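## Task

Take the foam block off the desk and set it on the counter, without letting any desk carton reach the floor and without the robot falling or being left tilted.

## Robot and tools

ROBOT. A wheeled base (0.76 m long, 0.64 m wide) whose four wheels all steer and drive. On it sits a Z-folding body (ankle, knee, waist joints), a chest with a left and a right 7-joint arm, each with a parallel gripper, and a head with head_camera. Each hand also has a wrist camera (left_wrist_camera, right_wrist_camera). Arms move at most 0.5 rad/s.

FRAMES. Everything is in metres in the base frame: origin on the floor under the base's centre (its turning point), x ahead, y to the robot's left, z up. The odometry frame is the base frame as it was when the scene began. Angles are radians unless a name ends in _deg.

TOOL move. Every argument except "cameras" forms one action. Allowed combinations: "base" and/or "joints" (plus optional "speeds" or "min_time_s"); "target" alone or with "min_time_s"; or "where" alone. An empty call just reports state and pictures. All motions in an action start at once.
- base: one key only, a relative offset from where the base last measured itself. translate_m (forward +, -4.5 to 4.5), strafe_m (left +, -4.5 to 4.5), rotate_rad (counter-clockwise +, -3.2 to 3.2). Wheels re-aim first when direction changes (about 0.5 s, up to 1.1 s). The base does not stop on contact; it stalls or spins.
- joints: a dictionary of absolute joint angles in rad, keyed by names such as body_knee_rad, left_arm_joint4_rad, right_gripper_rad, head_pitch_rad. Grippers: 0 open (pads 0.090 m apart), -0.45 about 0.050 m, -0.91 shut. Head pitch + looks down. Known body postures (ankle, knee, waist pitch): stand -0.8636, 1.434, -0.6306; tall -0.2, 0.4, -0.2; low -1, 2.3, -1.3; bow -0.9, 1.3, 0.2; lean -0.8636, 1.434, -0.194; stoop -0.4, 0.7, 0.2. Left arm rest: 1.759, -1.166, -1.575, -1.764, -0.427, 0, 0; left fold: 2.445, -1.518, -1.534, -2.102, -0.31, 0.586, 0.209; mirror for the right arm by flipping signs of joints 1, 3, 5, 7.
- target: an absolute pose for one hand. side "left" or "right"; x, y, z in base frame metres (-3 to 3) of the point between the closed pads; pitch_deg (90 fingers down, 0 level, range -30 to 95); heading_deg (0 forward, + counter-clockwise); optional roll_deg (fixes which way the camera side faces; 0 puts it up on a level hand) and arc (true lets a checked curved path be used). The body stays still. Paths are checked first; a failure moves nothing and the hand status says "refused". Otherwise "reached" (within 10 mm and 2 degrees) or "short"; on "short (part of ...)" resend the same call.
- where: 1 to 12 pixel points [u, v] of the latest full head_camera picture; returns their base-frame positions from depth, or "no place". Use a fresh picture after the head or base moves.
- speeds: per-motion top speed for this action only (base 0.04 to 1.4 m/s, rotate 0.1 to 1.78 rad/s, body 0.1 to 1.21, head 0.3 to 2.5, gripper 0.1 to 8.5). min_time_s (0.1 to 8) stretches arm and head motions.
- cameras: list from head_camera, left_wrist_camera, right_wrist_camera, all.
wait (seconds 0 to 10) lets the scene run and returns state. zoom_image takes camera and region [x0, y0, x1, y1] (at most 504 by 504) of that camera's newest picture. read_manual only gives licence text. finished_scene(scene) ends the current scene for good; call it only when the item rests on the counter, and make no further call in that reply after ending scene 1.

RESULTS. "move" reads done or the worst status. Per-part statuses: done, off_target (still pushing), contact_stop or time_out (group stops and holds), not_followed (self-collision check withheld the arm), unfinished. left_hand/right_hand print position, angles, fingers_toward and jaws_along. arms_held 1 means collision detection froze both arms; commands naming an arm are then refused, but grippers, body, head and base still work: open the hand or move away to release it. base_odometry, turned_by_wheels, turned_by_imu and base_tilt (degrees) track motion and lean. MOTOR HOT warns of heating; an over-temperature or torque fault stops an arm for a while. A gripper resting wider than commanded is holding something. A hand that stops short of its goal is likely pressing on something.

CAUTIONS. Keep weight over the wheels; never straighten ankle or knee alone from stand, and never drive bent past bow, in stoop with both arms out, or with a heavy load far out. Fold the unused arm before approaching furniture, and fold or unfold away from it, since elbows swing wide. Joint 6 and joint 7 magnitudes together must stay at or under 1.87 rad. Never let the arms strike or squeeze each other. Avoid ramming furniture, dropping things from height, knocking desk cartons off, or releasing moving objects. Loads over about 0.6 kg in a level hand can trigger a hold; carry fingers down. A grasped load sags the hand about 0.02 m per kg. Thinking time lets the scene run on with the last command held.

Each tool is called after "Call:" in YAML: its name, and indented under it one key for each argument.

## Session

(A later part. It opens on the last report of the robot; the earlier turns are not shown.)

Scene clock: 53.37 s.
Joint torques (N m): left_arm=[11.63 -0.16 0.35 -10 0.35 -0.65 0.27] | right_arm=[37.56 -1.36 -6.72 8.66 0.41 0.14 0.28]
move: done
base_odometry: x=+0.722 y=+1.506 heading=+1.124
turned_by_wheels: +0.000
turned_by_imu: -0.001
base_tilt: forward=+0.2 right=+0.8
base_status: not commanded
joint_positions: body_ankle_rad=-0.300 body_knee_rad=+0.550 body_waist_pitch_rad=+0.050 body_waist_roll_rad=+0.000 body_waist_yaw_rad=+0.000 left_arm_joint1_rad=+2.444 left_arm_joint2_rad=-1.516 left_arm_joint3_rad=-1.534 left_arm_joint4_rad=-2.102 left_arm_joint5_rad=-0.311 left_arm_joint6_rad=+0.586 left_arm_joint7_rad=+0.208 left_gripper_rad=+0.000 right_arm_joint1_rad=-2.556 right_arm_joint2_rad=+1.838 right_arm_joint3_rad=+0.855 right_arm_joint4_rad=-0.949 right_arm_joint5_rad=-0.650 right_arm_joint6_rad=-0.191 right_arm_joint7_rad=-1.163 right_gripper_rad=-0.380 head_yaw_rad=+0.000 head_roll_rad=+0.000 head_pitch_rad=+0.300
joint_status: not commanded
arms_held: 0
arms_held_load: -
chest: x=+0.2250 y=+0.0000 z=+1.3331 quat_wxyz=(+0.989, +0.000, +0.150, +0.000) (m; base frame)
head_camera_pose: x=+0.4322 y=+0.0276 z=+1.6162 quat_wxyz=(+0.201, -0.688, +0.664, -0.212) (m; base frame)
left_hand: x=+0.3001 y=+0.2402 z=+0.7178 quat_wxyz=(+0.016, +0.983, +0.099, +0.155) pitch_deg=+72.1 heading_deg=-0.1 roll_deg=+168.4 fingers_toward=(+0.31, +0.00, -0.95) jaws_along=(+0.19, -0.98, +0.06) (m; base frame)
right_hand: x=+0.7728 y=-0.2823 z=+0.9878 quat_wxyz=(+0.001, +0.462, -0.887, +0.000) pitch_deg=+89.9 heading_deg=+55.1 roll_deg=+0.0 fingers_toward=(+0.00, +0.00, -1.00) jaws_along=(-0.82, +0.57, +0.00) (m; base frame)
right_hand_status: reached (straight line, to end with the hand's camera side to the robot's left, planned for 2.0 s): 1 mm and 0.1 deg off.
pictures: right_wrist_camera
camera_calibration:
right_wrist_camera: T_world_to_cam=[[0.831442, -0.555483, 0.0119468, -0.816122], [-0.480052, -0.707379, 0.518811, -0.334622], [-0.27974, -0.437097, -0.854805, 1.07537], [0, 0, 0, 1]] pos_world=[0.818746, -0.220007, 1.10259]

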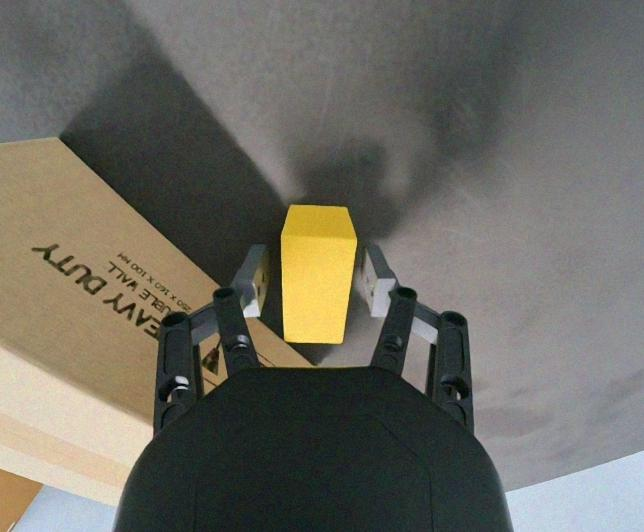

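Call:
move:
  joints: {"right_gripper_rad":-0.85}

Call:
move:
  target: {"side":"right","x":0.77,"y":-0.283,"z":1.2,"pitch_deg":90,"heading_deg":55,"roll_deg":0}
  cameras: ["right_wrist_camera"]

Scene clock: 55.47 s.
Joint torques (N m): left_arm=[11.52 -0.21 0.36 -10.08 0.3 -0.67 0.23] | right_arm=[37.11 -1.04 -6.86 8.51 0.35 0.08 0.27]
move: off_target
base_odometry: x=+0.722 y=+1.506 heading=+1.124
turned_by_wheels: +0.000
turned_by_imu: +0.000
base_tilt: forward=+0.1 right=+0.8
base_status: not commanded
joint_positions: body_ankle_rad=-0.300 body_knee_rad=+0.550 body_waist_pitch_rad=+0.050 body_waist_roll_rad=+0.000 body_waist_yaw_rad=+0.000 left_arm_joint1_rad=+2.444 left_arm_joint2_rad=-1.516 left_arm_joint3_rad=-1.534 left_arm_joint4_rad=-2.102 left_arm_joint5_rad=-0.311 left_arm_joint6_rad=+0.586 left_arm_joint7_rad=+0.208 left_gripper_rad=+0.000 right_arm_joint1_rad=-2.555 right_arm_joint2_rad=+1.838 right_arm_joint3_rad=+0.855 right_arm_joint4_rad=-0.948 right_arm_joint5_rad=-0.650 right_arm_joint6_rad=-0.191 right_arm_joint7_rad=-1.162 right_gripper_rad=-0.619 head_yaw_rad=+0.000 head_roll_rad=+0.000 head_pitch_rad=+0.300
joint_status: right_gripper_rad off_target (ended at -0.619, target -0.850)
arms_held: 0
arms_held_load: -
chest: x=+0.2250 y=+0.0000 z=+1.3331 quat_wxyz=(+0.989, +0.000, +0.150, +0.000) (m; base frame)
head_camera_pose: x=+0.4322 y=+0.0276 z=+1.6162 quat_wxyz=(+0.201, -0.688, +0.664, -0.212) (m; base frame)
left_hand: x=+0.3001 y=+0.2402 z=+0.7178 quat_wxyz=(+0.016, +0.983, +0.099, +0.155) pitch_deg=+72.1 heading_deg=-0.1 roll_deg=+168.4 fingers_toward=(+0.31, +0.00, -0.95) jaws_along=(+0.19, -0.98, +0.06) (m; base frame)
right_hand: x=+0.7730 y=-0.2823 z=+0.9879 quat_wxyz=(+0.000, +0.462, -0.887, +0.000) pitch_deg=+89.9 heading_deg=+55.1 roll_deg=+0.0 fingers_toward=(+0.00, +0.00, -1.00) jaws_along=(-0.82, +0.57, +0.00) (m; base frame)
pictures: none

Scene clock: 55.77 s.
Joint torques (N m): left_arm=[11.54 0.01 0.24 -10.12 0.45 -0.71 0.25] | right_arm=[37.66 -1.78 -6.7 8.68 0.29 0 0.38]
move: refused
base_odometry: x=+0.722 y=+1.506 heading=+1.124
turned_by_wheels: +0.000
turned_by_imu: +0.000
base_tilt: forward=+0.2 right=+0.8
base_status: not commanded
joint_positions: body_ankle_rad=-0.300 body_knee_rad=+0.550 body_waist_pitch_rad=+0.050 body_waist_roll_rad=+0.000 body_waist_yaw_rad=+0.000 left_arm_joint1_rad=+2.444 left_arm_joint2_rad=-1.516 left_arm_joint3_rad=-1.534 left_arm_joint4_rad=-2.102 left_arm_joint5_rad=-0.311 left_arm_joint6_rad=+0.586 left_arm_joint7_rad=+0.208 left_gripper_rad=+0.000 right_arm_joint1_rad=-2.555 right_arm_joint2_rad=+1.838 right_arm_joint3_rad=+0.855 right_arm_joint4_rad=-0.948 right_arm_joint5_rad=-0.650 right_arm_joint6_rad=-0.191 right_arm_joint7_rad=-1.162 right_gripper_rad=-0.619 head_yaw_rad=+0.000 head_roll_rad=+0.000 head_pitch_rad=+0.300
joint_status: not commanded
arms_held: 0
arms_held_load: -
chest: x=+0.2250 y=+0.0000 z=+1.3331 quat_wxyz=(+0.989, +0.000, +0.150, +0.000) (m; base frame)
head_camera_pose: x=+0.4322 y=+0.0276 z=+1.6162 quat_wxyz=(+0.201, -0.688, +0.664, -0.212) (m; base frame)
left_hand: x=+0.3001 y=+0.2402 z=+0.7178 quat_wxyz=(+0.016, +0.983, +0.099, +0.155) pitch_deg=+72.1 heading_deg=-0.1 roll_deg=+168.4 fingers_toward=(+0.31, +0.00, -0.95) jaws_along=(+0.19, -0.98, +0.06) (m; base frame)
right_hand: x=+0.7730 y=-0.2823 z=+0.9879 quat_wxyz=(+0.000, +0.462, -0.887, +0.000) pitch_deg=+89.9 heading_deg=+55.1 roll_deg=+0.0 fingers_toward=(+0.00, +0.00, -1.00) jaws_along=(-0.82, +0.57, +0.00) (m; base frame)
right_hand_status: refused: no posture of the arm gets there (right_arm_joint7_rad would come within 0.1 rad of its limit): the closest leaves the hand 18 mm and 3.3 deg from the pose. Nothing moved. A plan exists at "z" 1.16, or at "pitch_deg" 80.
pictures: right_wrist_camera
camera_calibration:
right_wrist_camera: T_world_to_cam=[[0.831537, -0.555333, 0.0122919, -0.816631], [-0.480123, -0.70744, 0.518663, -0.33447], [-0.279335, -0.437189, -0.854891, 1.07531], [0, 0, 0, 1]] pos_world=[0.818844, -0.220007, 1.10279]

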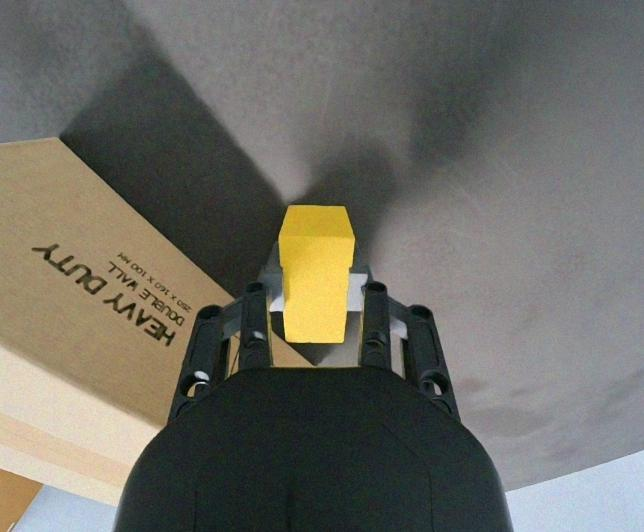

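Call:
move:
  target: {"side":"right","x":0.77,"y":-0.283,"z":1.15,"pitch_deg":90,"heading_deg":55,"roll_deg":0}

Call:
move:
  base: {"translate_m":-0.9}

Call:
move:
  base: {"rotate_rad":3.14}

Call:
move:
  base: {"translate_m":1.9}
  cameras: ["head_camera","right_wrist_camera"]

Scene clock: 59.63 s.
Joint torques (N m): left_arm=[11.45 0.13 0.35 -10.1 0.41 -0.7 0.22] | right_arm=[38.21 -1.48 -5.38 10.9 -0.56 -0.37 -0.38]
move: done
base_odometry: x=+0.722 y=+1.506 heading=+1.124
turned_by_wheels: +0.000
turned_by_imu: +0.000
base_tilt: forward=+0.2 right=+0.9
base_status: not commanded
joint_positions: body_ankle_rad=-0.300 body_knee_rad=+0.550 body_waist_pitch_rad=+0.050 body_waist_roll_rad=+0.000 body_waist_yaw_rad=+0.000 left_arm_joint1_rad=+2.444 left_arm_joint2_rad=-1.516 left_arm_joint3_rad=-1.534 left_arm_joint4_rad=-2.102 left_arm_joint5_rad=-0.311 left_arm_joint6_rad=+0.586 left_arm_joint7_rad=+0.208 left_gripper_rad=+0.000 right_arm_joint1_rad=-2.265 right_arm_joint2_rad=+1.784 right_arm_joint3_rad=+0.937 right_arm_joint4_rad=-0.884 right_arm_joint5_rad=-0.897 right_arm_joint6_rad=-0.285 right_arm_joint7_rad=-1.435 right_gripper_rad=-0.620 head_yaw_rad=+0.000 head_roll_rad=+0.000 head_pitch_rad=+0.300
joint_status: not commanded
arms_held: 0
arms_held_load: -
chest: x=+0.2250 y=+0.0000 z=+1.3331 quat_wxyz=(+0.989, +0.000, +0.150, +0.000) (m; base frame)
head_camera_pose: x=+0.4322 y=+0.0276 z=+1.6162 quat_wxyz=(+0.201, -0.688, +0.664, -0.212) (m; base frame)
left_hand: x=+0.3001 y=+0.2402 z=+0.7178 quat_wxyz=(+0.016, +0.983, +0.099, +0.155) pitch_deg=+72.1 heading_deg=-0.1 roll_deg=+168.4 fingers_toward=(+0.31, +0.00, -0.95) jaws_along=(+0.19, -0.98, +0.06) (m; base frame)
right_hand: x=+0.7698 y=-0.2824 z=+1.1480 quat_wxyz=(+0.001, +0.463, -0.886, +0.000) pitch_deg=+89.9 heading_deg=+55.1 roll_deg=+0.0 fingers_toward=(+0.00, +0.00, -1.00) jaws_along=(-0.82, +0.57, +0.00) (m; base frame)
right_hand_status: reached (straight line, to end with the hand's camera side to the robot's left, planned for 1.2 s): 2 mm and 0.2 deg off.
pictures: none

Scene clock: 63.90 s.
Joint torques (N m): left_arm=[10.45 0.3 0.34 -10.5 0.32 -0.59 0.28] | right_arm=[36.73 -1.45 -5.6 10.87 -0.23 -0.26 -0.09]
move: done
base_odometry: x=+0.334 y=+0.694 heading=+1.122
turned_by_wheels: -0.002
turned_by_imu: -0.001
base_tilt: forward=+0.2 right=+0.8
base_status: done
joint_positions: body_ankle_rad=-0.300 body_knee_rad=+0.550 body_waist_pitch_rad=+0.050 body_waist_roll_rad=+0.000 body_waist_yaw_rad=+0.000 left_arm_joint1_rad=+2.446 left_arm_joint2_rad=-1.516 left_arm_joint3_rad=-1.534 left_arm_joint4_rad=-2.102 left_arm_joint5_rad=-0.311 left_arm_joint6_rad=+0.586 left_arm_joint7_rad=+0.208 left_gripper_rad=+0.000 right_arm_joint1_rad=-2.262 right_arm_joint2_rad=+1.784 right_arm_joint3_rad=+0.937 right_arm_joint4_rad=-0.884 right_arm_joint5_rad=-0.897 right_arm_joint6_rad=-0.285 right_arm_joint7_rad=-1.436 right_gripper_rad=-0.620 head_yaw_rad=+0.000 head_roll_rad=+0.000 head_pitch_rad=+0.300
joint_status: not commanded
arms_held: 0
arms_held_load: -
chest: x=+0.2246 y=+0.0000 z=+1.3332 quat_wxyz=(+0.989, +0.000, +0.149, +0.000) (m; base frame)
head_camera_pose: x=+0.4318 y=+0.0276 z=+1.6164 quat_wxyz=(+0.201, -0.688, +0.664, -0.212) (m; base frame)
left_hand: x=+0.2984 y=+0.2403 z=+0.7175 quat_wxyz=(+0.016, +0.983, +0.099, +0.154) pitch_deg=+72.2 heading_deg=-0.1 roll_deg=+168.4 fingers_toward=(+0.31, +0.00, -0.95) jaws_along=(+0.19, -0.98, +0.06) (m; base frame)
right_hand: x=+0.7698 y=-0.2821 z=+1.1498 quat_wxyz=(+0.000, +0.463, -0.886, +0.000) pitch_deg=+90.0 heading_deg=+55.1 roll_deg=+0.0 fingers_toward=(+0.00, +0.00, -1.00) jaws_along=(-0.82, +0.57, +0.00) (m; base frame)
pictures: none

Scene clock: 69.47 s.
Joint torques (N m): left_arm=[10.38 0.47 0.37 -10.48 0.29 -0.61 0.07] | right_arm=[37.04 -1.07 -5.78 10.58 -0.12 -0.39 -0.13]
move: done
base_odometry: x=+0.334 y=+0.694 heading=-2.022
turned_by_wheels: +3.140
turned_by_imu: +3.120
base_tilt: forward=+0.2 right=+0.9
base_status: done
joint_positions: body_ankle_rad=-0.300 body_knee_rad=+0.550 body_waist_pitch_rad=+0.050 body_waist_roll_rad=+0.000 body_waist_yaw_rad=+0.000 left_arm_joint1_rad=+2.445 left_arm_joint2_rad=-1.517 left_arm_joint3_rad=-1.534 left_arm_joint4_rad=-2.102 left_arm_joint5_rad=-0.311 left_arm_joint6_rad=+0.586 left_arm_joint7_rad=+0.208 left_gripper_rad=+0.000 right_arm_joint1_rad=-2.262 right_arm_joint2_rad=+1.784 right_arm_joint3_rad=+0.937 right_arm_joint4_rad=-0.884 right_arm_joint5_rad=-0.898 right_arm_joint6_rad=-0.285 right_arm_joint7_rad=-1.436 right_gripper_rad=-0.620 head_yaw_rad=+0.000 head_roll_rad=+0.000 head_pitch_rad=+0.300
joint_status: not commanded
arms_held: 0
arms_held_load: -
chest: x=+0.2247 y=+0.0001 z=+1.3332 quat_wxyz=(+0.989, +0.000, +0.149, +0.000) (m; base frame)
head_camera_pose: x=+0.4318 y=+0.0278 z=+1.6164 quat_wxyz=(+0.201, -0.688, +0.664, -0.212) (m; base frame)
left_hand: x=+0.2987 y=+0.2404 z=+0.7175 quat_wxyz=(+0.016, +0.983, +0.099, +0.154) pitch_deg=+72.2 heading_deg=+0.0 roll_deg=+168.5 fingers_toward=(+0.31, +0.00, -0.95) jaws_along=(+0.19, -0.98, +0.06) (m; base frame)
right_hand: x=+0.7698 y=-0.2822 z=+1.1498 quat_wxyz=(+0.000, +0.463, -0.886, +0.000) pitch_deg=+90.0 heading_deg=+55.1 roll_deg=+0.0 fingers_toward=(+0.00, +0.00, -1.00) jaws_along=(-0.82, +0.57, +0.00) (m; base frame)
pictures: none

Scene clock: 75.97 s.
Joint torques (N m): left_arm=[11.11 0.29 0.18 -10.25 0.35 -0.71 0.19] | right_arm=[37.43 -0.54 -5.69 10.81 -0.17 -0.29 -0.1]
move: done
base_odometry: x=-0.487 y=-1.020 heading=-2.018
turned_by_wheels: +0.004
turned_by_imu: +0.000
base_tilt: forward=+0.3 right=+0.8
base_status: done
joint_positions: body_ankle_rad=-0.300 body_knee_rad=+0.550 body_waist_pitch_rad=+0.050 body_waist_roll_rad=+0.000 body_waist_yaw_rad=+0.000 left_arm_joint1_rad=+2.444 left_arm_joint2_rad=-1.517 left_arm_joint3_rad=-1.534 left_arm_joint4_rad=-2.102 left_arm_joint5_rad=-0.311 left_arm_joint6_rad=+0.586 left_arm_joint7_rad=+0.208 left_gripper_rad=+0.000 right_arm_joint1_rad=-2.263 right_arm_joint2_rad=+1.783 right_arm_joint3_rad=+0.937 right_arm_joint4_rad=-0.884 right_arm_joint5_rad=-0.898 right_arm_joint6_rad=-0.285 right_arm_joint7_rad=-1.436 right_gripper_rad=-0.620 head_yaw_rad=+0.000 head_roll_rad=+0.000 head_pitch_rad=+0.300
joint_status: not commanded
arms_held: 0
arms_held_load: -
chest: x=+0.2250 y=+0.0000 z=+1.3331 quat_wxyz=(+0.989, +0.000, +0.150, +0.000) (m; base frame)
head_camera_pose: x=+0.4323 y=+0.0277 z=+1.6162 quat_wxyz=(+0.201, -0.688, +0.664, -0.212) (m; base frame)
left_hand: x=+0.2995 y=+0.2402 z=+0.7175 quat_wxyz=(+0.016, +0.983, +0.099, +0.154) pitch_deg=+72.1 heading_deg=-0.1 roll_deg=+168.4 fingers_toward=(+0.31, +0.00, -0.95) jaws_along=(+0.19, -0.98, +0.06) (m; base frame)
right_hand: x=+0.7699 y=-0.2826 z=+1.1491 quat_wxyz=(+0.001, +0.462, -0.887, +0.000) pitch_deg=+89.9 heading_deg=+55.1 roll_deg=+0.0 fingers_toward=(+0.00, +0.00, -1.00) jaws_along=(-0.82, +0.57, +0.00) (m; base frame)
pictures: head_camera, right_wrist_camera
camera_calibration:
head_camera: T_world_to_cam=[[0.0279166, -0.999316, 0.0242597, -0.0235504], [-0.829385, -0.0367028, -0.557471, 1.26055], [0.55798, -0.00455792, -0.829842, 1.10004], [0, 0, 0, 1]] pos_world=[0.432342, 0.0277454, 1.61615]
right_wrist_camera: T_world_to_cam=[[0.831619, -0.555238, 0.0109503, -0.814723], [-0.479453, -0.707882, 0.518679, -0.420346], [-0.280239, -0.436594, -0.854899, 1.21305], [0, 0, 0, 1]] pos_world=[0.815948, -0.220309, 1.26398]

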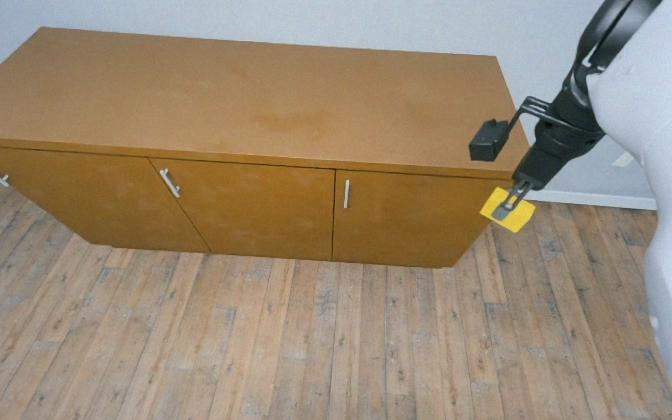

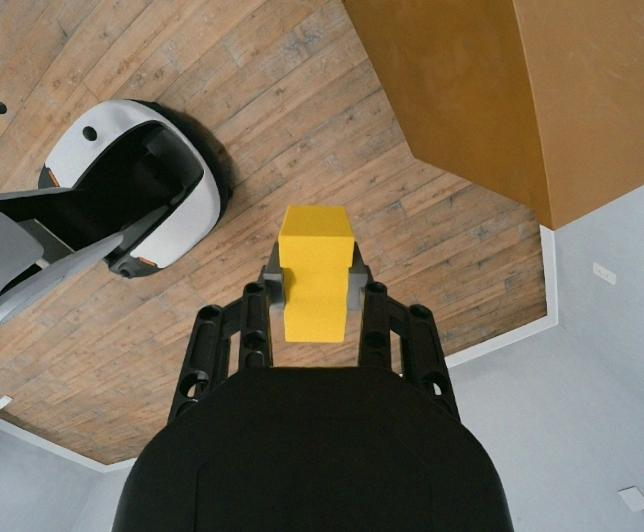

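Call:
move:
  base: {"strafe_m":0.45}
  cameras: ["head_camera"]

Call:
move:
  where:
    - [200,155]
    - [330,164]
    - [420,168]
    - [400,100]
    - [500,100]
    - [330,175]

Scene clock: 80.97 s.
Joint torques (N m): left_arm=[10.9 0.15 0.25 -10.27 0.18 -0.7 0.08] | right_arm=[36.43 -0.2 -5.66 10.85 0.04 -0.21 -0.1]
move: done
base_odometry: x=-0.081 y=-1.213 heading=-2.014
turned_by_wheels: +0.003
turned_by_imu: -0.003
base_tilt: forward=+0.2 right=+0.8
base_status: done
joint_positions: body_ankle_rad=-0.300 body_knee_rad=+0.550 body_waist_pitch_rad=+0.050 body_waist_roll_rad=+0.000 body_waist_yaw_rad=+0.000 left_arm_joint1_rad=+2.444 left_arm_joint2_rad=-1.517 left_arm_joint3_rad=-1.534 left_arm_joint4_rad=-2.102 left_arm_joint5_rad=-0.310 left_arm_joint6_rad=+0.586 left_arm_joint7_rad=+0.209 left_gripper_rad=+0.000 right_arm_joint1_rad=-2.263 right_arm_joint2_rad=+1.782 right_arm_joint3_rad=+0.937 right_arm_joint4_rad=-0.884 right_arm_joint5_rad=-0.898 right_arm_joint6_rad=-0.285 right_arm_joint7_rad=-1.436 right_gripper_rad=-0.620 head_yaw_rad=+0.000 head_roll_rad=+0.000 head_pitch_rad=+0.300
joint_status: not commanded
arms_held: 0
arms_held_load: -
chest: x=+0.2250 y=+0.0000 z=+1.3331 quat_wxyz=(+0.989, +0.000, +0.150, +0.000) (m; base frame)
head_camera_pose: x=+0.4323 y=+0.0277 z=+1.6162 quat_wxyz=(+0.201, -0.688, +0.664, -0.212) (m; base frame)
left_hand: x=+0.2992 y=+0.2404 z=+0.7175 quat_wxyz=(+0.015, +0.983, +0.099, +0.154) pitch_deg=+72.2 heading_deg=+0.0 roll_deg=+168.5 fingers_toward=(+0.31, +0.00, -0.95) jaws_along=(+0.19, -0.98, +0.06) (m; base frame)
right_hand: x=+0.7699 y=-0.2829 z=+1.1491 quat_wxyz=(+0.001, +0.462, -0.887, +0.000) pitch_deg=+89.9 heading_deg=+55.0 roll_deg=+0.0 fingers_toward=(+0.00, +0.00, -1.00) jaws_along=(-0.82, +0.57, +0.00) (m; base frame)
pictures: head_camera
camera_calibration:
head_camera: T_world_to_cam=[[0.027945, -0.999312, 0.0243981, -0.0238865], [-0.829384, -0.0368035, -0.557466, 1.26054], [0.55798, -0.00465699, -0.829841, 1.10004], [0, 0, 0, 1]] pos_world=[0.432342, 0.0276453, 1.61615]

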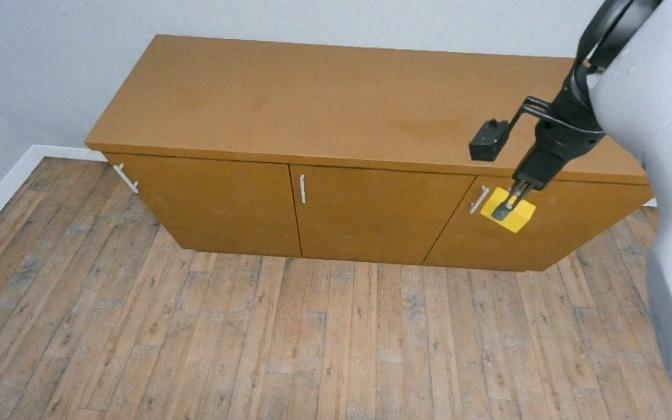

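Scene clock: 80.97 s.
Joint torques (N m): left_arm=[10.9 0.15 0.25 -10.27 0.18 -0.7 0.08] | right_arm=[36.43 -0.2 -5.66 10.85 0.04 -0.21 -0.1]
base_odometry: x=-0.081 y=-1.213 heading=-2.014
turned_by_wheels: +0.000
turned_by_imu: +0.000
base_tilt: forward=+0.2 right=+0.8
where, head_camera: pixel (200, 155): x +1.097, y +0.437, z +0.894; pixel (330, 164): x +1.086, y +0.045, z +0.889; pixel (420, 168): x +1.079, y -0.224, z +0.894; pixel (400, 100): x +1.358, y -0.183, z +0.921; pixel (500, 100): no place (The depth camera has no reading there.); pixel (330, 175): x +1.107, y +0.045, z +0.811. By the robot's depth camera.
base_status: done
joint_positions: body_ankle_rad=-0.300 body_knee_rad=+0.550 body_waist_pitch_rad=+0.050 body_waist_roll_rad=+0.000 body_waist_yaw_rad=+0.000 left_arm_joint1_rad=+2.444 left_arm_joint2_rad=-1.517 left_arm_joint3_rad=-1.534 left_arm_joint4_rad=-2.102 left_arm_joint5_rad=-0.310 left_arm_joint6_rad=+0.586 left_arm_joint7_rad=+0.209 left_gripper_rad=+0.000 right_arm_joint1_rad=-2.263 right_arm_joint2_rad=+1.782 right_arm_joint3_rad=+0.937 right_arm_joint4_rad=-0.884 right_arm_joint5_rad=-0.898 right_arm_joint6_rad=-0.285 right_arm_joint7_rad=-1.436 right_gripper_rad=-0.620 head_yaw_rad=+0.000 head_roll_rad=+0.000 head_pitch_rad=+0.300
joint_status: not commanded
arms_held: 0
arms_held_load: -
chest: x=+0.2250 y=+0.0000 z=+1.3331 quat_wxyz=(+0.989, +0.000, +0.150, +0.000) (m; base frame)
head_camera_pose: x=+0.4323 y=+0.0277 z=+1.6162 quat_wxyz=(+0.201, -0.688, +0.664, -0.212) (m; base frame)
left_hand: x=+0.2992 y=+0.2404 z=+0.7175 quat_wxyz=(+0.015, +0.983, +0.099, +0.154) pitch_deg=+72.2 heading_deg=+0.0 roll_deg=+168.5 fingers_toward=(+0.31, +0.00, -0.95) jaws_along=(+0.19, -0.98, +0.06) (m; base frame)
right_hand: x=+0.7699 y=-0.2829 z=+1.1491 quat_wxyz=(+0.001, +0.462, -0.887, +0.000) pitch_deg=+89.9 heading_deg=+55.0 roll_deg=+0.0 fingers_toward=(+0.00, +0.00, -1.00) jaws_along=(-0.82, +0.57, +0.00) (m; base frame)
pictures: none

Call:
move:
  base: {"translate_m":0.5}
  cameras: ["head_camera"]

Call:
move:
  where:
    - [420,230]
    - [450,230]
    - [420,260]
    - [380,240]
    - [440,210]
    - [470,290]
    - [400,290]

Scene clock: 85.97 s.
Joint torques (N m): left_arm=[11.36 0.31 0.19 -10.16 0.3 -0.63 0.03] | right_arm=[37.88 -0.71 -5.75 10.54 -0.06 -0.29 -0.05]
move: done
base_odometry: x=-0.293 y=-1.666 heading=-2.012
turned_by_wheels: +0.002
turned_by_imu: +0.004
base_tilt: forward=+0.2 right=+0.9
base_status: done
joint_positions: body_ankle_rad=-0.300 body_knee_rad=+0.550 body_waist_pitch_rad=+0.050 body_waist_roll_rad=+0.000 body_waist_yaw_rad=+0.000 left_arm_joint1_rad=+2.443 left_arm_joint2_rad=-1.517 left_arm_joint3_rad=-1.534 left_arm_joint4_rad=-2.102 left_arm_joint5_rad=-0.310 left_arm_joint6_rad=+0.586 left_arm_joint7_rad=+0.209 left_gripper_rad=+0.000 right_arm_joint1_rad=-2.264 right_arm_joint2_rad=+1.782 right_arm_joint3_rad=+0.937 right_arm_joint4_rad=-0.884 right_arm_joint5_rad=-0.898 right_arm_joint6_rad=-0.285 right_arm_joint7_rad=-1.436 right_gripper_rad=-0.620 head_yaw_rad=+0.000 head_roll_rad=+0.000 head_pitch_rad=+0.300
joint_status: not commanded
arms_held: 0
arms_held_load: -
chest: x=+0.2251 y=+0.0000 z=+1.3331 quat_wxyz=(+0.989, +0.000, +0.150, +0.000) (m; base frame)
head_camera_pose: x=+0.4324 y=+0.0277 z=+1.6161 quat_wxyz=(+0.201, -0.688, +0.664, -0.212) (m; base frame)
left_hand: x=+0.3002 y=+0.2404 z=+0.7177 quat_wxyz=(+0.016, +0.983, +0.099, +0.155) pitch_deg=+72.1 heading_deg=+0.0 roll_deg=+168.5 fingers_toward=(+0.31, +0.00, -0.95) jaws_along=(+0.19, -0.98, +0.06) (m; base frame)
right_hand: x=+0.7699 y=-0.2828 z=+1.1487 quat_wxyz=(+0.001, +0.462, -0.887, +0.000) pitch_deg=+89.9 heading_deg=+55.1 roll_deg=+0.0 fingers_toward=(+0.00, +0.00, -1.00) jaws_along=(-0.82, +0.57, +0.00) (m; base frame)
pictures: head_camera
camera_calibration:
head_camera: T_world_to_cam=[[0.0279474, -0.999312, 0.0243934, -0.0238828], [-0.829461, -0.0368023, -0.557351, 1.26047], [0.557865, -0.00465687, -0.829919, 1.10016], [0, 0, 0, 1]] pos_world=[0.432442, 0.0276453, 1.61615]

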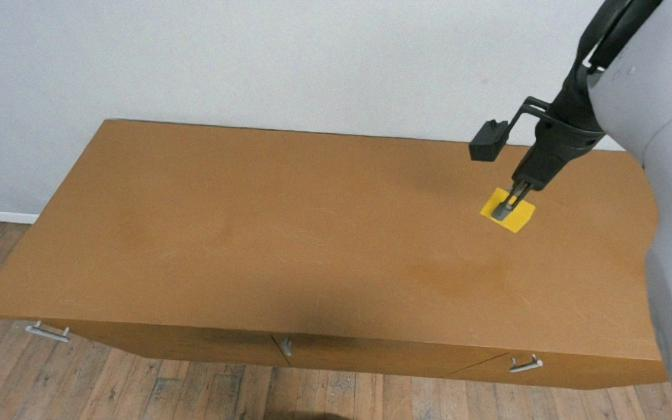

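Scene clock: 85.97 s.
Joint torques (N m): left_arm=[11.36 0.31 0.19 -10.16 0.3 -0.63 0.03] | right_arm=[37.88 -0.71 -5.75 10.54 -0.06 -0.29 -0.05]
base_odometry: x=-0.293 y=-1.666 heading=-2.012
turned_by_wheels: +0.000
turned_by_imu: +0.000
base_tilt: forward=+0.2 right=+0.9
where, head_camera: pixel (420, 230): x +0.849, y -0.191, z +0.918; pixel (450, 230): x +0.852, y -0.268, z +0.917; pixel (420, 260): x +0.765, y -0.181, z +0.919; pixel (380, 240): x +0.816, y -0.089, z +0.918; pixel (440, 210): x +0.913, y -0.252, z +0.917; pixel (470, 290): x +0.697, y -0.288, z +0.915; pixel (400, 290): x +0.691, y -0.128, z +0.916. By the robot's depth camera.
base_status: done
joint_positions: body_ankle_rad=-0.300 body_knee_rad=+0.550 body_waist_pitch_rad=+0.050 body_waist_roll_rad=+0.000 body_waist_yaw_rad=+0.000 left_arm_joint1_rad=+2.443 left_arm_joint2_rad=-1.517 left_arm_joint3_rad=-1.534 left_arm_joint4_rad=-2.102 left_arm_joint5_rad=-0.310 left_arm_joint6_rad=+0.586 left_arm_joint7_rad=+0.209 left_gripper_rad=+0.000 right_arm_joint1_rad=-2.264 right_arm_joint2_rad=+1.782 right_arm_joint3_rad=+0.937 right_arm_joint4_rad=-0.884 right_arm_joint5_rad=-0.898 right_arm_joint6_rad=-0.285 right_arm_joint7_rad=-1.436 right_gripper_rad=-0.620 head_yaw_rad=+0.000 head_roll_rad=+0.000 head_pitch_rad=+0.300
joint_status: not commanded
arms_held: 0
arms_held_load: -
chest: x=+0.2251 y=+0.0000 z=+1.3331 quat_wxyz=(+0.989, +0.000, +0.150, +0.000) (m; base frame)
head_camera_pose: x=+0.4324 y=+0.0277 z=+1.6161 quat_wxyz=(+0.201, -0.688, +0.664, -0.212) (m; base frame)
left_hand: x=+0.3002 y=+0.2404 z=+0.7177 quat_wxyz=(+0.016, +0.983, +0.099, +0.155) pitch_deg=+72.1 heading_deg=+0.0 roll_deg=+168.5 fingers_toward=(+0.31, +0.00, -0.95) jaws_along=(+0.19, -0.98, +0.06) (m; base frame)
right_hand: x=+0.7699 y=-0.2828 z=+1.1487 quat_wxyz=(+0.001, +0.462, -0.887, +0.000) pitch_deg=+89.9 heading_deg=+55.1 roll_deg=+0.0 fingers_toward=(+0.00, +0.00, -1.00) jaws_along=(-0.82, +0.57, +0.00) (m; base frame)
pictures: none

Call:
move:
  target: {"side":"right","x":0.77,"y":-0.283,"z":0.948,"pitch_deg":90,"heading_deg":55,"roll_deg":0}
  cameras: ["right_wrist_camera"]

Call:
zoom_image:
  camera: "right_wrist_camera"
  region: [200, 150, 440, 370]

Call:
move:
  target: {"side":"right","x":0.77,"y":-0.283,"z":0.941,"pitch_deg":90,"heading_deg":55,"roll_deg":0}
  min_time_s: 1
  cameras: ["right_wrist_camera"]

Call:
zoom_image:
  camera: "right_wrist_camera"
  region: [200, 150, 440, 370]

Scene clock: 89.27 s.
Joint torques (N m): left_arm=[11.49 0.38 0.11 -10.07 0.24 -0.67 0.02] | right_arm=[37.68 -1.27 -5.12 9.76 0.18 0 0.26]
move: done
base_odometry: x=-0.293 y=-1.666 heading=-2.012
turned_by_wheels: +0.000
turned_by_imu: +0.000
base_tilt: forward=+0.2 right=+0.9
base_status: not commanded
joint_positions: body_ankle_rad=-0.300 body_knee_rad=+0.550 body_waist_pitch_rad=+0.050 body_waist_roll_rad=+0.000 body_waist_yaw_rad=+0.000 left_arm_joint1_rad=+2.443 left_arm_joint2_rad=-1.517 left_arm_joint3_rad=-1.534 left_arm_joint4_rad=-2.102 left_arm_joint5_rad=-0.310 left_arm_joint6_rad=+0.586 left_arm_joint7_rad=+0.209 left_gripper_rad=+0.000 right_arm_joint1_rad=-2.580 right_arm_joint2_rad=+1.764 right_arm_joint3_rad=+1.027 right_arm_joint4_rad=-0.935 right_arm_joint5_rad=-0.766 right_arm_joint6_rad=-0.228 right_arm_joint7_rad=-1.039 right_gripper_rad=-0.619 head_yaw_rad=+0.000 head_roll_rad=+0.000 head_pitch_rad=+0.300
joint_status: not commanded
arms_held: 0
arms_held_load: -
chest: x=+0.2251 y=+0.0000 z=+1.3331 quat_wxyz=(+0.989, +0.000, +0.150, +0.000) (m; base frame)
head_camera_pose: x=+0.4324 y=+0.0277 z=+1.6161 quat_wxyz=(+0.201, -0.688, +0.664, -0.212) (m; base frame)
left_hand: x=+0.3001 y=+0.2404 z=+0.7177 quat_wxyz=(+0.016, +0.983, +0.099, +0.155) pitch_deg=+72.1 heading_deg=+0.0 roll_deg=+168.5 fingers_toward=(+0.31, +0.00, -0.95) jaws_along=(+0.19, -0.98, +0.06) (m; base frame)
right_hand: x=+0.7697 y=-0.2822 z=+0.9483 quat_wxyz=(+0.001, +0.463, -0.887, +0.000) pitch_deg=+89.9 heading_deg=+55.1 roll_deg=+0.0 fingers_toward=(+0.00, +0.00, -1.00) jaws_along=(-0.82, +0.57, +0.00) (m; base frame)
right_hand_status: reached (straight line, to end with the hand's camera side to the robot's left, planned for 1.2 s): 1 mm and 0.1 deg off.
pictures: right_wrist_camera
camera_calibration:
right_wrist_camera: T_world_to_cam=[[0.831865, -0.554865, 0.0111989, -0.812433], [-0.479156, -0.707887, 0.518947, -0.316583], [-0.280018, -0.43706, -0.854733, 1.04102], [0, 0, 0, 1]] pos_world=[0.815647, -0.219906, 1.06318]

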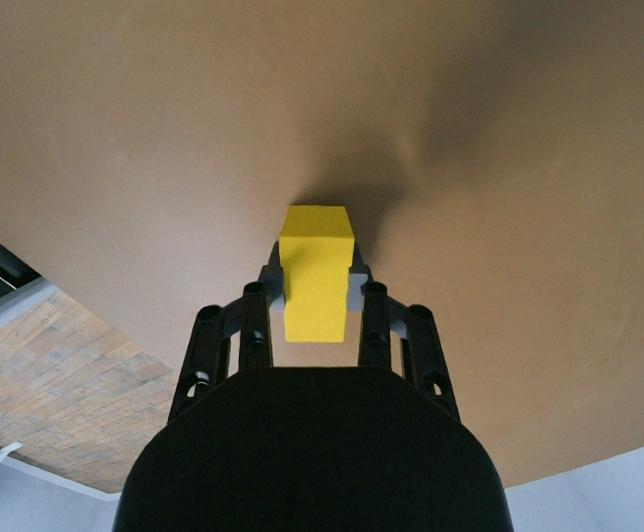

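Scaled by 2.100 from the camera's 644x532 image, which has a finer 1265x1045 frame.

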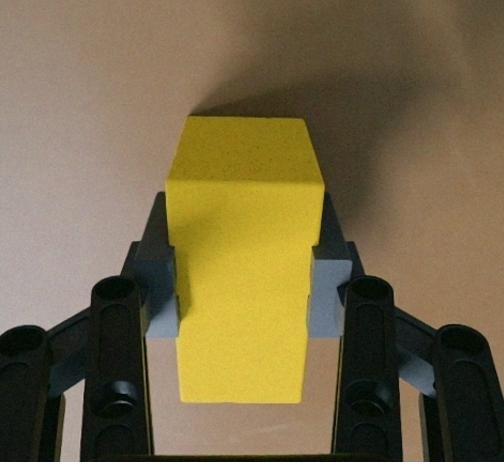

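Scene clock: 90.77 s.
Joint torques (N m): left_arm=[11.42 -0.26 0.21 -10.24 0.28 -0.65 0.09] | right_arm=[32.48 -1.55 -4.38 9.8 0.54 0.02 1.91]
move: done
base_odometry: x=-0.293 y=-1.666 heading=-2.012
turned_by_wheels: +0.000
turned_by_imu: +0.000
base_tilt: forward=+0.3 right=+0.8
base_status: not commanded
joint_positions: body_ankle_rad=-0.300 body_knee_rad=+0.550 body_waist_pitch_rad=+0.050 body_waist_roll_rad=+0.000 body_waist_yaw_rad=+0.000 left_arm_joint1_rad=+2.443 left_arm_joint2_rad=-1.517 left_arm_joint3_rad=-1.534 left_arm_joint4_rad=-2.102 left_arm_joint5_rad=-0.310 left_arm_joint6_rad=+0.586 left_arm_joint7_rad=+0.209 left_gripper_rad=+0.000 right_arm_joint1_rad=-2.586 right_arm_joint2_rad=+1.761 right_arm_joint3_rad=+1.027 right_arm_joint4_rad=-0.926 right_arm_joint5_rad=-0.763 right_arm_joint6_rad=-0.229 right_arm_joint7_rad=-1.036 right_gripper_rad=-0.619 head_yaw_rad=+0.000 head_roll_rad=+0.000 head_pitch_rad=+0.300
joint_status: not commanded
arms_held: 0
arms_held_load: -
chest: x=+0.2251 y=+0.0000 z=+1.3331 quat_wxyz=(+0.989, +0.000, +0.150, +0.000) (m; base frame)
head_camera_pose: x=+0.4323 y=+0.0277 z=+1.6162 quat_wxyz=(+0.201, -0.688, +0.664, -0.212) (m; base frame)
left_hand: x=+0.3001 y=+0.2404 z=+0.7177 quat_wxyz=(+0.016, +0.983, +0.099, +0.155) pitch_deg=+72.1 heading_deg=+0.0 roll_deg=+168.5 fingers_toward=(+0.31, +0.00, -0.95) jaws_along=(+0.19, -0.98, +0.06) (m; base frame)
right_hand: x=+0.7722 y=-0.2821 z=+0.9474 quat_wxyz=(-0.002, +0.463, -0.887, +0.001) pitch_deg=+89.8 heading_deg=+55.1 roll_deg=+0.0 fingers_toward=(+0.00, +0.00, -1.00) jaws_along=(-0.82, +0.57, +0.00) (m; base frame)
right_hand_status: reached (straight line, to end with the hand's camera side to the robot's left, planned for 1.0 s): 7 mm and 0.3 deg off.
pictures: right_wrist_camera
camera_calibration:
right_wrist_camera: T_world_to_cam=[[0.831737, -0.554963, 0.015152, -0.818109], [-0.482031, -0.708353, 0.515638, -0.309621], [-0.275427, -0.436179, -0.856673, 1.03955], [0, 0, 0, 1]] pos_world=[0.817526, -0.21991, 1.0626]

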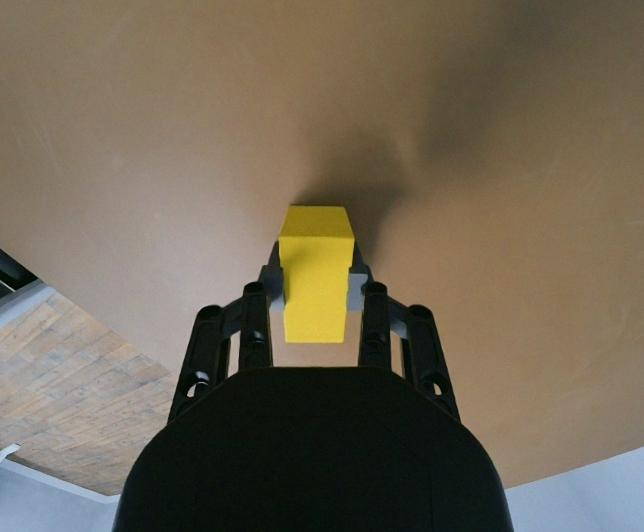

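Scaled by 2.100 from the camera's 644x532 image, which has a finer 1265x1045 frame.

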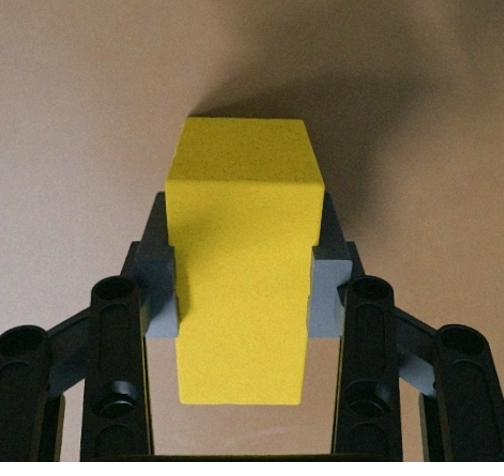

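It's resting. Release and retreat.

Call:
move:
  joints: {"right_gripper_rad":-0.3}

Call:
move:
  target: {"side":"right","x":0.77,"y":-0.283,"z":1.1,"pitch_deg":90,"heading_deg":55,"roll_deg":0}
  cameras: ["right_wrist_camera"]

Scene clock: 92.33 s.
Joint torques (N m): left_arm=[11.59 0.25 0.25 -10.2 0.3 -0.66 0.06] | right_arm=[37.57 -1.24 -5.18 9.58 0.35 0.08 0.24]
move: done
base_odometry: x=-0.293 y=-1.666 heading=-2.012
turned_by_wheels: +0.000
turned_by_imu: +0.000
base_tilt: forward=+0.2 right=+0.8
base_status: not commanded
joint_positions: body_ankle_rad=-0.300 body_knee_rad=+0.550 body_waist_pitch_rad=+0.050 body_waist_roll_rad=+0.000 body_waist_yaw_rad=+0.000 left_arm_joint1_rad=+2.443 left_arm_joint2_rad=-1.517 left_arm_joint3_rad=-1.534 left_arm_joint4_rad=-2.102 left_arm_joint5_rad=-0.310 left_arm_joint6_rad=+0.586 left_arm_joint7_rad=+0.209 left_gripper_rad=+0.000 right_arm_joint1_rad=-2.596 right_arm_joint2_rad=+1.760 right_arm_joint3_rad=+1.028 right_arm_joint4_rad=-0.926 right_arm_joint5_rad=-0.762 right_arm_joint6_rad=-0.229 right_arm_joint7_rad=-1.030 right_gripper_rad=-0.301 head_yaw_rad=+0.000 head_roll_rad=+0.000 head_pitch_rad=+0.300
joint_status: all done
arms_held: 0
arms_held_load: -
chest: x=+0.2251 y=+0.0000 z=+1.3331 quat_wxyz=(+0.989, +0.000, +0.150, +0.000) (m; base frame)
head_camera_pose: x=+0.4323 y=+0.0277 z=+1.6162 quat_wxyz=(+0.201, -0.688, +0.664, -0.212) (m; base frame)
left_hand: x=+0.3001 y=+0.2404 z=+0.7177 quat_wxyz=(+0.016, +0.983, +0.099, +0.155) pitch_deg=+72.1 heading_deg=+0.0 roll_deg=+168.5 fingers_toward=(+0.31, +0.00, -0.95) jaws_along=(+0.19, -0.98, +0.06) (m; base frame)
right_hand: x=+0.7697 y=-0.2823 z=+0.9415 quat_wxyz=(+0.001, +0.462, -0.887, +0.000) pitch_deg=+89.9 heading_deg=+55.1 roll_deg=+0.0 fingers_toward=(+0.00, +0.00, -1.00) jaws_along=(-0.82, +0.57, +0.00) (m; base frame)
pictures: none

Scene clock: 93.83 s.
Joint torques (N m): left_arm=[11.15 0.48 0.25 -10.15 0.32 -0.65 0.06] | right_arm=[37.72 0.27 -6.15 10.28 -0.73 -0.3 -0.41]
move: done
base_odometry: x=-0.293 y=-1.666 heading=-2.012
turned_by_wheels: +0.000
turned_by_imu: +0.000
base_tilt: forward=+0.2 right=+0.9
base_status: not commanded
joint_positions: body_ankle_rad=-0.300 body_knee_rad=+0.550 body_waist_pitch_rad=+0.050 body_waist_roll_rad=+0.000 body_waist_yaw_rad=+0.000 left_arm_joint1_rad=+2.443 left_arm_joint2_rad=-1.517 left_arm_joint3_rad=-1.534 left_arm_joint4_rad=-2.102 left_arm_joint5_rad=-0.310 left_arm_joint6_rad=+0.586 left_arm_joint7_rad=+0.209 left_gripper_rad=+0.000 right_arm_joint1_rad=-2.315 right_arm_joint2_rad=+1.794 right_arm_joint3_rad=+0.965 right_arm_joint4_rad=-0.955 right_arm_joint5_rad=-0.857 right_arm_joint6_rad=-0.259 right_arm_joint7_rad=-1.314 right_gripper_rad=-0.300 head_yaw_rad=+0.000 head_roll_rad=+0.000 head_pitch_rad=+0.300
joint_status: not commanded
arms_held: 0
arms_held_load: -
chest: x=+0.2251 y=+0.0000 z=+1.3331 quat_wxyz=(+0.989, +0.000, +0.150, +0.000) (m; base frame)
head_camera_pose: x=+0.4323 y=+0.0277 z=+1.6162 quat_wxyz=(+0.201, -0.688, +0.664, -0.212) (m; base frame)
left_hand: x=+0.3001 y=+0.2404 z=+0.7177 quat_wxyz=(+0.016, +0.983, +0.099, +0.155) pitch_deg=+72.1 heading_deg=+0.0 roll_deg=+168.5 fingers_toward=(+0.31, +0.00, -0.95) jaws_along=(+0.19, -0.98, +0.06) (m; base frame)
right_hand: x=+0.7701 y=-0.2830 z=+1.0991 quat_wxyz=(+0.000, +0.462, -0.887, +0.000) pitch_deg=+89.9 heading_deg=+55.0 roll_deg=+0.0 fingers_toward=(+0.00, +0.00, -1.00) jaws_along=(-0.82, +0.57, +0.00) (m; base frame)
right_hand_status: reached (straight line, to end with the hand's camera side to the robot's left, planned for 1.0 s): 1 mm and 0.1 deg off.
pictures: right_wrist_camera
camera_calibration:
right_wrist_camera: T_world_to_cam=[[0.830822, -0.556424, 0.0112487, -0.814627], [-0.481142, -0.707964, 0.517001, -0.391526], [-0.279708, -0.434948, -0.855911, 1.17128], [0, 0, 0, 1]] pos_world=[0.816046, -0.22102, 1.21409]

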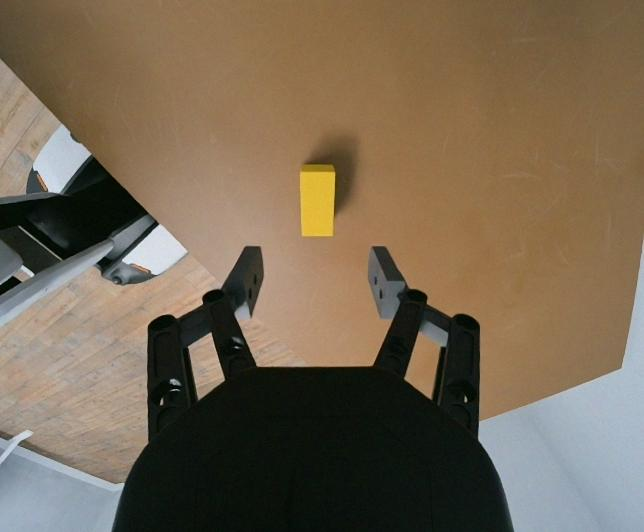

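Call:
finished_scene:
  scene: 2

The scene is finished: the task was done.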